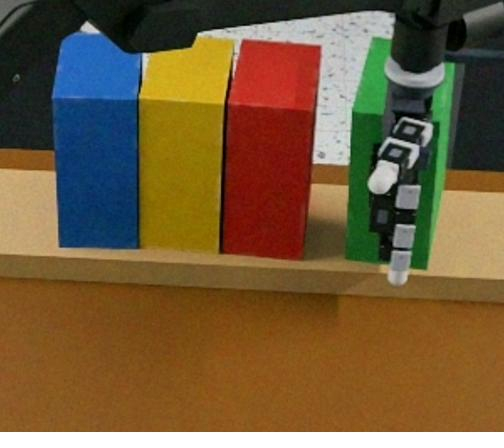

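>>> {"op": "move", "data": {"arm1": {"target": [0.250, -0.030, 1.10, -0.010, 0.708, 0.706, 0.039], "speed": 0.055}, "arm4": {"target": [0.048, 0.170, 1.130, 0.065, 0.716, -0.697, 0.03], "speed": 0.055}}}

>>> {"op": "move", "data": {"arm1": {"target": [0.236, 0.005, 1.10, -0.010, 0.708, 0.706, 0.039], "speed": 0.055}, "arm4": {"target": [0.028, 0.205, 1.130, 0.065, 0.716, -0.697, 0.03], "speed": 0.055}, "cameras": ["cam_high", "cam_low"]}}

>>> {"op": "zoom_image", "data": {"camera": "cam_high", "region": [190, 160, 400, 340]}}

Scene clock: 1873.47 s.
Joint torques (N m): arm1=[2.73 -26.87 14.99 0.94 -0.7 -0.09] | arm2=[1.14 0.5 10.65 2.91 -0.1 -0.01] | arm3=[0.26 1.67 9.92 0.59 0.12 -0.09] | arm4=[3.02 -17.55 7.91 2.59 -0.87 -0.11]
Motor temperatures (°C): arm1=[21 39 47 21 21 19] | arm2=[19 20 44 21 19 22] | arm3=[18 21 51 22 22 19] | arm4=[20 36 34 22 20 18]
Heat: arm1: hottest joint3_rad 47 °C; arm2: hottest joint3_rad 44 °C; arm3: hottest joint3_rad 51 °C; arm4: hottest joint2_rad 36 °C.
move: arm1 off_target; arm4 off_target
Joint velocities: within noise
arm1.joint_positions: joint1_rad=-0.878 joint2_rad=+2.600 joint3_rad=+2.461 joint4_rad=-1.448 joint5_rad=+0.010 joint6_rad=+0.756 hand_index_mcp=+0.752 hand_index_abd=+0.000 hand_index_pip=+0.577 hand_index_dip=+0.696 hand_middle_mcp=+0.754 hand_middle_abd=-0.001 hand_middle_pip=+0.577 hand_middle_dip=+0.696 hand_ring_mcp=+0.751 hand_ring_abd=+0.003 hand_ring_pip=+0.577 hand_ring_dip=+0.696 hand_thumb_cmc=+1.000 hand_thumb_axl=+0.677 hand_thumb_mcp=+0.223 hand_thumb_ipl=+0.168 hand_current_limit=+0.400 hand_speed=-0.600
arm1.joint_status: not commanded
arm1.hand_state: goal,goal,goal,goal,goal,goal,goal,goal,goal,goal,goal,goal,goal,goal,goal,goal
arm1.index_mcp_current_ma: -3
arm1.index_abd_current_ma: 0
arm1.index_pip_current_ma: 1
arm1.index_dip_current_ma: 0
arm1.middle_mcp_current_ma: -1
arm1.middle_abd_current_ma: -1
arm1.middle_pip_current_ma: 1
arm1.middle_dip_current_ma: 0
arm1.ring_mcp_current_ma: -7
arm1.ring_abd_current_ma: 7
arm1.ring_pip_current_ma: 1
arm1.ring_dip_current_ma: 0
arm1.thumb_cmc_current_ma: -1
arm1.thumb_axl_current_ma: -2
arm1.thumb_mcp_current_ma: -10
arm1.thumb_ipl_current_ma: -1
arm1.hand_goal_index_mcp: 0.754
arm1.hand_goal_index_abd: 0.000
arm1.hand_goal_index_pip: 0.576
arm1.hand_goal_index_dip: 0.696
arm1.hand_goal_middle_mcp: 0.754
arm1.hand_goal_middle_abd: 0.000
arm1.hand_goal_middle_pip: 0.576
arm1.hand_goal_middle_dip: 0.696
arm1.hand_goal_ring_mcp: 0.754
arm1.hand_goal_ring_abd: 0.000
arm1.hand_goal_ring_pip: 0.576
arm1.hand_goal_ring_dip: 0.696
arm1.hand_goal_thumb_cmc: 1.000
arm1.hand_goal_thumb_axl: 0.678
arm1.hand_goal_thumb_mcp: 0.226
arm1.hand_goal_thumb_ipl: 0.168
arm1.hand: x=+0.2592 y=-0.0933 z=+1.0735 quat_wxyz=(-0.002, +0.727, +0.686, -0.003) (m; scene frame)
arm1.hand_target: x=+0.2450 y=-0.0336 z=+1.1015 quat_wxyz=(-0.011, +0.707, +0.706, +0.040) (m; scene frame)
arm1.hand_status: off_target (0.069 m and 5.9 deg from the pose sent, 0.106 m and 5.9 deg at the start)
arm2, arm3: as last shown
arm4.joint_positions: joint1_rad=-0.699 joint2_rad=+1.902 joint3_rad=+0.971 joint4_rad=-0.667 joint5_rad=-0.003 joint6_rad=+0.932 hand_index_mcp=+0.752 hand_index_abd=-0.002 hand_index_pip=+0.576 hand_index_dip=+0.695 hand_middle_mcp=+0.751 hand_middle_abd=-0.003 hand_middle_pip=+0.573 hand_middle_dip=+0.696 hand_ring_mcp=+0.749 hand_ring_abd=+0.019 hand_ring_pip=+0.577 hand_ring_dip=+0.697 hand_thumb_cmc=+1.000 hand_thumb_axl=+0.677 hand_thumb_mcp=+0.220 hand_thumb_ipl=+0.167 hand_current_limit=+0.400 hand_speed=-0.600
arm4.joint_status: not commanded
arm4.hand_state: goal,goal,goal,goal,goal,goal,goal,goal,goal,goal,goal,goal,goal,goal,goal,goal
arm4.index_mcp_current_ma: -1
arm4.index_abd_current_ma: -2
arm4.index_pip_current_ma: 0
arm4.index_dip_current_ma: -1
arm4.middle_mcp_current_ma: -3
arm4.middle_abd_current_ma: -2
arm4.middle_pip_current_ma: -2
arm4.middle_dip_current_ma: 0
arm4.ring_mcp_current_ma: -6
arm4.ring_abd_current_ma: 30
arm4.ring_pip_current_ma: 1
arm4.ring_dip_current_ma: 0
arm4.thumb_cmc_current_ma: 0
arm4.thumb_axl_current_ma: -1
arm4.thumb_mcp_current_ma: -10
arm4.thumb_ipl_current_ma: -1
arm4.hand_goal_index_mcp: 0.754
arm4.hand_goal_index_abd: 0.000
arm4.hand_goal_index_pip: 0.576
arm4.hand_goal_index_dip: 0.696
arm4.hand_goal_middle_mcp: 0.754
arm4.hand_goal_middle_abd: 0.000
arm4.hand_goal_middle_pip: 0.576
arm4.hand_goal_middle_dip: 0.696
arm4.hand_goal_ring_mcp: 0.754
arm4.hand_goal_ring_abd: 0.000
arm4.hand_goal_ring_pip: 0.576
arm4.hand_goal_ring_dip: 0.696
arm4.hand_goal_thumb_cmc: 1.000
arm4.hand_goal_thumb_axl: 0.678
arm4.hand_goal_thumb_mcp: 0.226
arm4.hand_goal_thumb_ipl: 0.168
arm4.hand: x=+0.0717 y=+0.2253 z=+1.0882 quat_wxyz=(-0.020, +0.702, -0.712, +0.004) (m; scene frame)
arm4.hand_target: x=+0.0503 y=+0.1730 z=+1.1336 quat_wxyz=(+0.064, +0.715, -0.695, +0.029) (m; scene frame)
arm4.hand_status: off_target (0.073 m and 10.4 deg from the pose sent, 0.066 m and 10.8 deg at the start)
pictures: none

Scene clock: 1875.07 s.
Joint torques (N m): arm1=[3.02 -27.4 15.06 1.03 -0.75 -0.07] | arm2=[1.14 0.5 10.63 2.92 -0.1 -0.01] | arm3=[0.44 1.73 9.92 0.61 0.12 -0.09] | arm4=[3.02 -16.97 7.61 2.39 -1.04 -0.11]
Motor temperatures (°C): arm1=[21 39 47 21 21 19] | arm2=[19 20 44 21 19 22] | arm3=[18 21 51 22 22 19] | arm4=[20 36 34 22 20 18]
Heat: arm1: hottest joint3_rad 47 °C; arm2: hottest joint3_rad 44 °C; arm3: hottest joint3_rad 51 °C; arm4: hottest joint2_rad 36 °C.
move: arm1 off_target; arm4 off_target
Joint velocities: within noise
arm1.joint_positions: joint1_rad=-0.836 joint2_rad=+2.716 joint3_rad=+2.684 joint4_rad=-1.557 joint5_rad=+0.015 joint6_rad=+0.795 hand_index_mcp=+0.752 hand_index_abd=+0.000 hand_index_pip=+0.577 hand_index_dip=+0.696 hand_middle_mcp=+0.754 hand_middle_abd=-0.001 hand_middle_pip=+0.577 hand_middle_dip=+0.696 hand_ring_mcp=+0.751 hand_ring_abd=+0.003 hand_ring_pip=+0.577 hand_ring_dip=+0.696 hand_thumb_cmc=+1.000 hand_thumb_axl=+0.677 hand_thumb_mcp=+0.223 hand_thumb_ipl=+0.168 hand_current_limit=+0.400 hand_speed=-0.600
arm1.joint_status: not commanded
arm1.hand_state: goal,goal,goal,goal,goal,goal,goal,goal,goal,goal,goal,goal,goal,goal,goal,goal
arm1.index_mcp_current_ma: -3
arm1.index_abd_current_ma: 0
arm1.index_pip_current_ma: 1
arm1.index_dip_current_ma: 0
arm1.middle_mcp_current_ma: -1
arm1.middle_abd_current_ma: -1
arm1.middle_pip_current_ma: 1
arm1.middle_dip_current_ma: 0
arm1.ring_mcp_current_ma: -8
arm1.ring_abd_current_ma: 6
arm1.ring_pip_current_ma: 1
arm1.ring_dip_current_ma: 0
arm1.thumb_cmc_current_ma: -1
arm1.thumb_axl_current_ma: -2
arm1.thumb_mcp_current_ma: -10
arm1.thumb_ipl_current_ma: -1
arm1.hand_goal_index_mcp: 0.754
arm1.hand_goal_index_abd: 0.000
arm1.hand_goal_index_pip: 0.576
arm1.hand_goal_index_dip: 0.696
arm1.hand_goal_middle_mcp: 0.754
arm1.hand_goal_middle_abd: 0.000
arm1.hand_goal_middle_pip: 0.576
arm1.hand_goal_middle_dip: 0.696
arm1.hand_goal_ring_mcp: 0.754
arm1.hand_goal_ring_abd: 0.000
arm1.hand_goal_ring_pip: 0.576
arm1.hand_goal_ring_dip: 0.696
arm1.hand_goal_thumb_cmc: 1.000
arm1.hand_goal_thumb_axl: 0.678
arm1.hand_goal_thumb_mcp: 0.226
arm1.hand_goal_thumb_ipl: 0.168
arm1.hand: x=+0.2511 y=-0.0587 z=+1.0725 quat_wxyz=(+0.001, +0.726, +0.687, -0.004) (m; scene frame)
arm1.hand_target: x=+0.2310 y=+0.0008 z=+1.1013 quat_wxyz=(-0.011, +0.706, +0.707, +0.041) (m; scene frame)
arm1.hand_status: off_target (0.071 m and 5.9 deg from the pose sent, 0.104 m and 5.9 deg at the start)
arm2, arm3: as last shown
arm4.joint_positions: joint1_rad=-0.784 joint2_rad=+1.872 joint3_rad=+0.925 joint4_rad=-0.653 joint5_rad=-0.010 joint6_rad=+0.847 hand_index_mcp=+0.752 hand_index_abd=-0.002 hand_index_pip=+0.576 hand_index_dip=+0.695 hand_middle_mcp=+0.751 hand_middle_abd=-0.003 hand_middle_pip=+0.573 hand_middle_dip=+0.696 hand_ring_mcp=+0.746 hand_ring_abd=+0.022 hand_ring_pip=+0.577 hand_ring_dip=+0.697 hand_thumb_cmc=+1.000 hand_thumb_axl=+0.677 hand_thumb_mcp=+0.220 hand_thumb_ipl=+0.167 hand_current_limit=+0.400 hand_speed=-0.600
arm4.joint_status: not commanded
arm4.hand_state: goal,goal,goal,goal,goal,goal,goal,goal,goal,blocked,goal,goal,goal,goal,goal,goal
arm4.index_mcp_current_ma: -1
arm4.index_abd_current_ma: -2
arm4.index_pip_current_ma: 0
arm4.index_dip_current_ma: -1
arm4.middle_mcp_current_ma: -3
arm4.middle_abd_current_ma: -2
arm4.middle_pip_current_ma: -2
arm4.middle_dip_current_ma: 0
arm4.ring_mcp_current_ma: -12
arm4.ring_abd_current_ma: 35
arm4.ring_pip_current_ma: 0
arm4.ring_dip_current_ma: 0
arm4.thumb_cmc_current_ma: 0
arm4.thumb_axl_current_ma: -1
arm4.thumb_mcp_current_ma: -10
arm4.thumb_ipl_current_ma: -1
arm4.hand_goal_index_mcp: 0.754
arm4.hand_goal_index_abd: 0.000
arm4.hand_goal_index_pip: 0.576
arm4.hand_goal_index_dip: 0.696
arm4.hand_goal_middle_mcp: 0.754
arm4.hand_goal_middle_abd: 0.000
arm4.hand_goal_middle_pip: 0.576
arm4.hand_goal_middle_dip: 0.696
arm4.hand_goal_ring_mcp: 0.754
arm4.hand_goal_ring_abd: 0.000
arm4.hand_goal_ring_pip: 0.576
arm4.hand_goal_ring_dip: 0.696
arm4.hand_goal_thumb_cmc: 1.000
arm4.hand_goal_thumb_axl: 0.678
arm4.hand_goal_thumb_mcp: 0.226
arm4.hand_goal_thumb_ipl: 0.168
arm4.hand: x=+0.0549 y=+0.2593 z=+1.0891 quat_wxyz=(-0.021, +0.702, -0.712, +0.009) (m; scene frame)
arm4.hand_target: x=+0.0306 y=+0.2078 z=+1.1335 quat_wxyz=(+0.064, +0.716, -0.695, +0.030) (m; scene frame)
arm4.hand_status: off_target (0.073 m and 10.4 deg from the pose sent, 0.064 m and 10.4 deg at the start)
pictures: cam_high, cam_low

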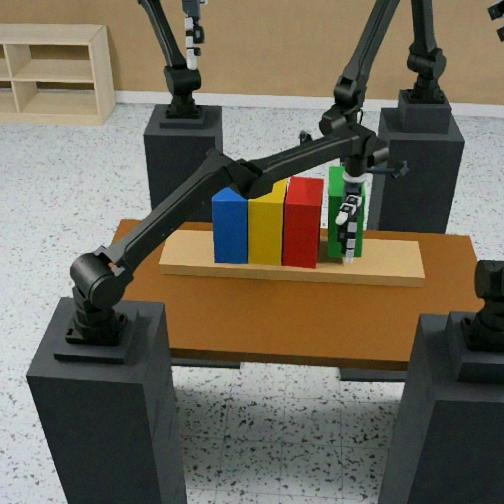

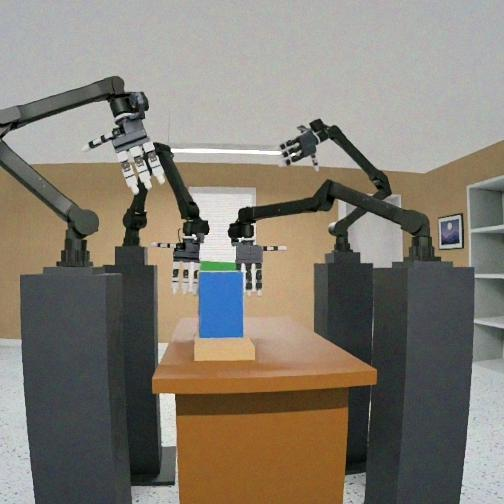

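Scaled by 2.400 from the camera's 504x504 image, which has a finer 720x720 frame.

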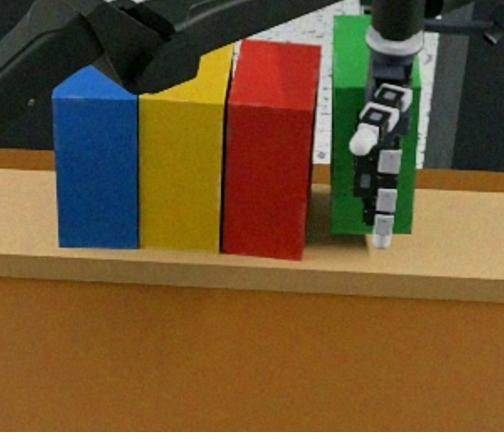

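>>> {"op": "move", "data": {"arm1": {"target": [0.222, 0.004, 1.085, -0.010, 0.708, 0.706, 0.034], "speed": 0.05}, "arm4": {"target": [0.020, 0.209, 1.110, 0.06, 0.716, -0.697, 0.025], "speed": 0.05}, "cameras": ["cam_high"]}}

>>> {"op": "zoom_image", "data": {"camera": "cam_high", "region": [190, 160, 400, 340]}}

Scene clock: 1886.77 s.
Joint torques (N m): arm1=[3.19 -30.86 9.14 2.02 -0.74 -0.04] | arm2=[1.2 0.5 10.66 2.91 -0.1 -0.01] | arm3=[0.38 1.61 9.89 0.66 0.14 -0.09] | arm4=[2.9 -14.27 8.75 2.55 -1.09 -0.11]
Motor temperatures (°C): arm1=[21 37 46 21 21 19] | arm2=[19 20 44 21 19 22] | arm3=[18 21 51 22 22 19] | arm4=[20 36 33 22 20 18]
Heat: arm1: hottest joint3_rad 46 °C; arm2: hottest joint3_rad 44 °C; arm3: hottest joint3_rad 51 °C; arm4: hottest joint2_rad 36 °C.
move: arm1 off_target; arm4 off_target
Joint velocities: within noise
arm1.joint_positions: joint1_rad=-0.827 joint2_rad=+2.716 joint3_rad=+2.645 joint4_rad=-1.522 joint5_rad=+0.015 joint6_rad=+0.808 hand_index_mcp=+0.752 hand_index_abd=+0.000 hand_index_pip=+0.577 hand_index_dip=+0.696 hand_middle_mcp=+0.754 hand_middle_abd=-0.001 hand_middle_pip=+0.577 hand_middle_dip=+0.696 hand_ring_mcp=+0.751 hand_ring_abd=+0.003 hand_ring_pip=+0.577 hand_ring_dip=+0.696 hand_thumb_cmc=+1.000 hand_thumb_axl=+0.677 hand_thumb_mcp=+0.223 hand_thumb_ipl=+0.168 hand_current_limit=+0.400 hand_speed=-0.600
arm1.joint_status: not commanded
arm1.hand_state: goal,goal,goal,goal,goal,goal,goal,goal,goal,goal,goal,goal,goal,goal,goal,goal
arm1.index_mcp_current_ma: -3
arm1.index_abd_current_ma: 0
arm1.index_pip_current_ma: 1
arm1.index_dip_current_ma: 0
arm1.middle_mcp_current_ma: -1
arm1.middle_abd_current_ma: -1
arm1.middle_pip_current_ma: 1
arm1.middle_dip_current_ma: 0
arm1.ring_mcp_current_ma: -8
arm1.ring_abd_current_ma: 6
arm1.ring_pip_current_ma: 1
arm1.ring_dip_current_ma: 0
arm1.thumb_cmc_current_ma: -1
arm1.thumb_axl_current_ma: -2
arm1.thumb_mcp_current_ma: -10
arm1.thumb_ipl_current_ma: -1
arm1.hand_goal_index_mcp: 0.754
arm1.hand_goal_index_abd: 0.000
arm1.hand_goal_index_pip: 0.576
arm1.hand_goal_index_dip: 0.696
arm1.hand_goal_middle_mcp: 0.754
arm1.hand_goal_middle_abd: 0.000
arm1.hand_goal_middle_pip: 0.576
arm1.hand_goal_middle_dip: 0.696
arm1.hand_goal_ring_mcp: 0.754
arm1.hand_goal_ring_abd: 0.000
arm1.hand_goal_ring_pip: 0.576
arm1.hand_goal_ring_dip: 0.696
arm1.hand_goal_thumb_cmc: 1.000
arm1.hand_goal_thumb_axl: 0.678
arm1.hand_goal_thumb_mcp: 0.226
arm1.hand_goal_thumb_ipl: 0.168
arm1.hand: x=+0.2451 y=-0.0550 z=+1.0575 quat_wxyz=(+0.001, +0.728, +0.686, -0.006) (m; scene frame)
arm1.hand_target: x=+0.2193 y=+0.0011 z=+1.0856 quat_wxyz=(-0.011, +0.707, +0.706, +0.033) (m; scene frame)
arm1.hand_status: off_target (0.069 m and 5.8 deg from the pose sent, 0.070 m and 5.5 deg at the start)
arm2.joint_positions: joint1_rad=+0.023 joint2_rad=+0.633 joint3_rad=+1.412 joint4_rad=-1.240 joint5_rad=-0.029 joint6_rad=+1.095 hand_index_mcp=+0.754 hand_index_abd=+0.001 hand_index_pip=+0.577 hand_index_dip=+0.696 hand_middle_mcp=+0.755 hand_middle_abd=+0.000 hand_middle_pip=+0.577 hand_middle_dip=+0.696 hand_ring_mcp=+0.755 hand_ring_abd=+0.001 hand_ring_pip=+0.577 hand_ring_dip=+0.696 hand_thumb_cmc=+0.714 hand_thumb_axl=+0.677 hand_thumb_mcp=+0.226 hand_thumb_ipl=+0.168 hand_current_limit=+0.400 hand_speed=-0.600
arm2.joint_status: not commanded
arm2.hand_state: goal,goal,goal,goal,goal,goal,goal,overload,goal,goal,goal,goal,goal,goal,goal,goal
arm2.index_mcp_current_ma: 0
arm2.index_abd_current_ma: 0
arm2.index_pip_current_ma: 1
arm2.index_dip_current_ma: 0
arm2.middle_mcp_current_ma: 0
arm2.middle_abd_current_ma: 0
arm2.middle_pip_current_ma: 1
arm2.middle_dip_current_ma: 0
arm2.ring_mcp_current_ma: 0
arm2.ring_abd_current_ma: 0
arm2.ring_pip_current_ma: 1
arm2.ring_dip_current_ma: 0
arm2.thumb_cmc_current_ma: 0
arm2.thumb_axl_current_ma: -1
arm2.thumb_mcp_current_ma: 0
arm2.thumb_ipl_current_ma: 0
arm2.hand_goal_index_mcp: 0.754
arm2.hand_goal_index_abd: 0.000
arm2.hand_goal_index_pip: 0.576
arm2.hand_goal_index_dip: 0.696
arm2.hand_goal_middle_mcp: 0.754
arm2.hand_goal_middle_abd: 0.000
arm2.hand_goal_middle_pip: 0.576
arm2.hand_goal_middle_dip: 0.696
arm2.hand_goal_ring_mcp: 0.754
arm2.hand_goal_ring_abd: 0.000
arm2.hand_goal_ring_pip: 0.576
arm2.hand_goal_ring_dip: 0.696
arm2.hand_goal_thumb_cmc: 0.714
arm2.hand_goal_thumb_axl: 0.678
arm2.hand_goal_thumb_mcp: 0.226
arm2.hand_goal_thumb_ipl: 0.168
arm2.hand: x=+0.4982 y=-0.2990 z=+1.7344 quat_wxyz=(-0.293, +0.427, +0.739, +0.431) (m; scene frame)
arm2.hand_target: x=+0.4985 y=-0.3023 z=+1.7450 quat_wxyz=(-0.299, +0.424, +0.733, +0.439) (m; scene frame)
arm2.hand_status: not commanded
arm3.joint_positions: joint1_rad=+0.532 joint2_rad=+0.650 joint3_rad=+1.150 joint4_rad=-1.682 joint5_rad=+0.135 joint6_rad=+2.007 hand_index_mcp=+0.753 hand_index_abd=+0.002 hand_index_pip=+0.576 hand_index_dip=+0.696 hand_middle_mcp=+0.754 hand_middle_abd=+0.001 hand_middle_pip=+0.577 hand_middle_dip=+0.696 hand_ring_mcp=+0.752 hand_ring_abd=+0.002 hand_ring_pip=+0.574 hand_ring_dip=+0.696 hand_thumb_cmc=+1.000 hand_thumb_axl=+0.677 hand_thumb_mcp=+0.223 hand_thumb_ipl=+0.168 hand_current_limit=+0.400 hand_speed=-0.600
arm3.joint_status: not commanded
arm3.hand_state: goal,goal,goal,goal,goal,goal,goal,goal,goal,goal,goal,goal,goal,goal,goal,goal
arm3.index_mcp_current_ma: -2
arm3.index_abd_current_ma: 3
arm3.index_pip_current_ma: 0
arm3.index_dip_current_ma: 0
arm3.middle_mcp_current_ma: 1
arm3.middle_abd_current_ma: 1
arm3.middle_pip_current_ma: 1
arm3.middle_dip_current_ma: 0
arm3.ring_mcp_current_ma: -4
arm3.ring_abd_current_ma: 4
arm3.ring_pip_current_ma: -4
arm3.ring_dip_current_ma: 0
arm3.thumb_cmc_current_ma: 0
arm3.thumb_axl_current_ma: -1
arm3.thumb_mcp_current_ma: -9
arm3.thumb_ipl_current_ma: -1
arm3.hand_goal_index_mcp: 0.754
arm3.hand_goal_index_abd: 0.000
arm3.hand_goal_index_pip: 0.576
arm3.hand_goal_index_dip: 0.696
arm3.hand_goal_middle_mcp: 0.754
arm3.hand_goal_middle_abd: 0.000
arm3.hand_goal_middle_pip: 0.576
arm3.hand_goal_middle_dip: 0.696
arm3.hand_goal_ring_mcp: 0.754
arm3.hand_goal_ring_abd: 0.000
arm3.hand_goal_ring_pip: 0.576
arm3.hand_goal_ring_dip: 0.696
arm3.hand_goal_thumb_cmc: 1.000
arm3.hand_goal_thumb_axl: 0.678
arm3.hand_goal_thumb_mcp: 0.226
arm3.hand_goal_thumb_ipl: 0.168
arm3.hand: x=-0.4197 y=+0.4011 z=+1.4404 quat_wxyz=(+0.118, +0.724, -0.659, +0.169) (m; scene frame)
arm3.hand_target: x=-0.4199 y=+0.3990 z=+1.4489 quat_wxyz=(+0.120, +0.724, -0.657, +0.173) (m; scene frame)
arm3.hand_status: not commanded
arm4.joint_positions: joint1_rad=-0.798 joint2_rad=+1.886 joint3_rad=+0.919 joint4_rad=-0.625 joint5_rad=-0.001 joint6_rad=+0.832 hand_index_mcp=+0.752 hand_index_abd=-0.002 hand_index_pip=+0.576 hand_index_dip=+0.695 hand_middle_mcp=+0.751 hand_middle_abd=-0.003 hand_middle_pip=+0.573 hand_middle_dip=+0.696 hand_ring_mcp=+0.745 hand_ring_abd=+0.055 hand_ring_pip=+0.576 hand_ring_dip=+0.697 hand_thumb_cmc=+1.000 hand_thumb_axl=+0.677 hand_thumb_mcp=+0.220 hand_thumb_ipl=+0.167 hand_current_limit=+0.400 hand_speed=-0.600
arm4.joint_status: not commanded
arm4.hand_state: goal,goal,goal,goal,goal,goal,goal,goal,goal,blocked,goal,goal,goal,goal,goal,goal
arm4.index_mcp_current_ma: -1
arm4.index_abd_current_ma: -2
arm4.index_pip_current_ma: 0
arm4.index_dip_current_ma: -1
arm4.middle_mcp_current_ma: -3
arm4.middle_abd_current_ma: -2
arm4.middle_pip_current_ma: -2
arm4.middle_dip_current_ma: 0
arm4.ring_mcp_current_ma: -14
arm4.ring_abd_current_ma: 122
arm4.ring_pip_current_ma: 0
arm4.ring_dip_current_ma: 0
arm4.thumb_cmc_current_ma: 0
arm4.thumb_axl_current_ma: -1
arm4.thumb_mcp_current_ma: -10
arm4.thumb_ipl_current_ma: -1
arm4.hand_goal_index_mcp: 0.754
arm4.hand_goal_index_abd: 0.000
arm4.hand_goal_index_pip: 0.576
arm4.hand_goal_index_dip: 0.696
arm4.hand_goal_middle_mcp: 0.754
arm4.hand_goal_middle_abd: 0.000
arm4.hand_goal_middle_pip: 0.576
arm4.hand_goal_middle_dip: 0.696
arm4.hand_goal_ring_mcp: 0.754
arm4.hand_goal_ring_abd: 0.000
arm4.hand_goal_ring_pip: 0.576
arm4.hand_goal_ring_dip: 0.696
arm4.hand_goal_thumb_cmc: 1.000
arm4.hand_goal_thumb_axl: 0.678
arm4.hand_goal_thumb_mcp: 0.226
arm4.hand_goal_thumb_ipl: 0.168
arm4.hand: x=+0.0492 y=+0.2640 z=+1.0830 quat_wxyz=(-0.017, +0.702, -0.711, +0.005) (m; scene frame)
arm4.hand_target: x=+0.0229 y=+0.2117 z=+1.1147 quat_wxyz=(+0.059, +0.716, -0.695, +0.025) (m; scene frame)
arm4.hand_status: off_target (0.068 m and 9.4 deg from the pose sent, 0.065 m and 9.7 deg at the start)
pictures: cam_high

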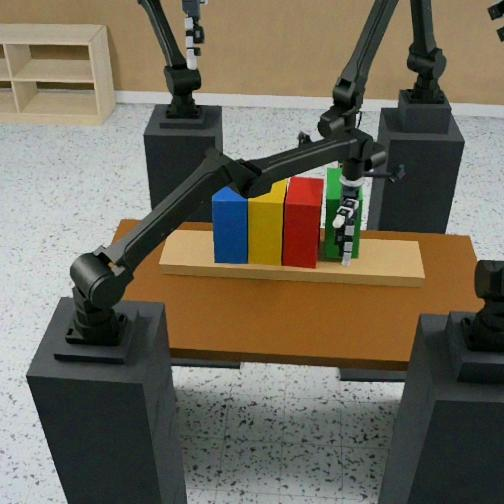

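Scaled by 2.400 from the camera's 504x504 image, which has a finer 720x720 frame.

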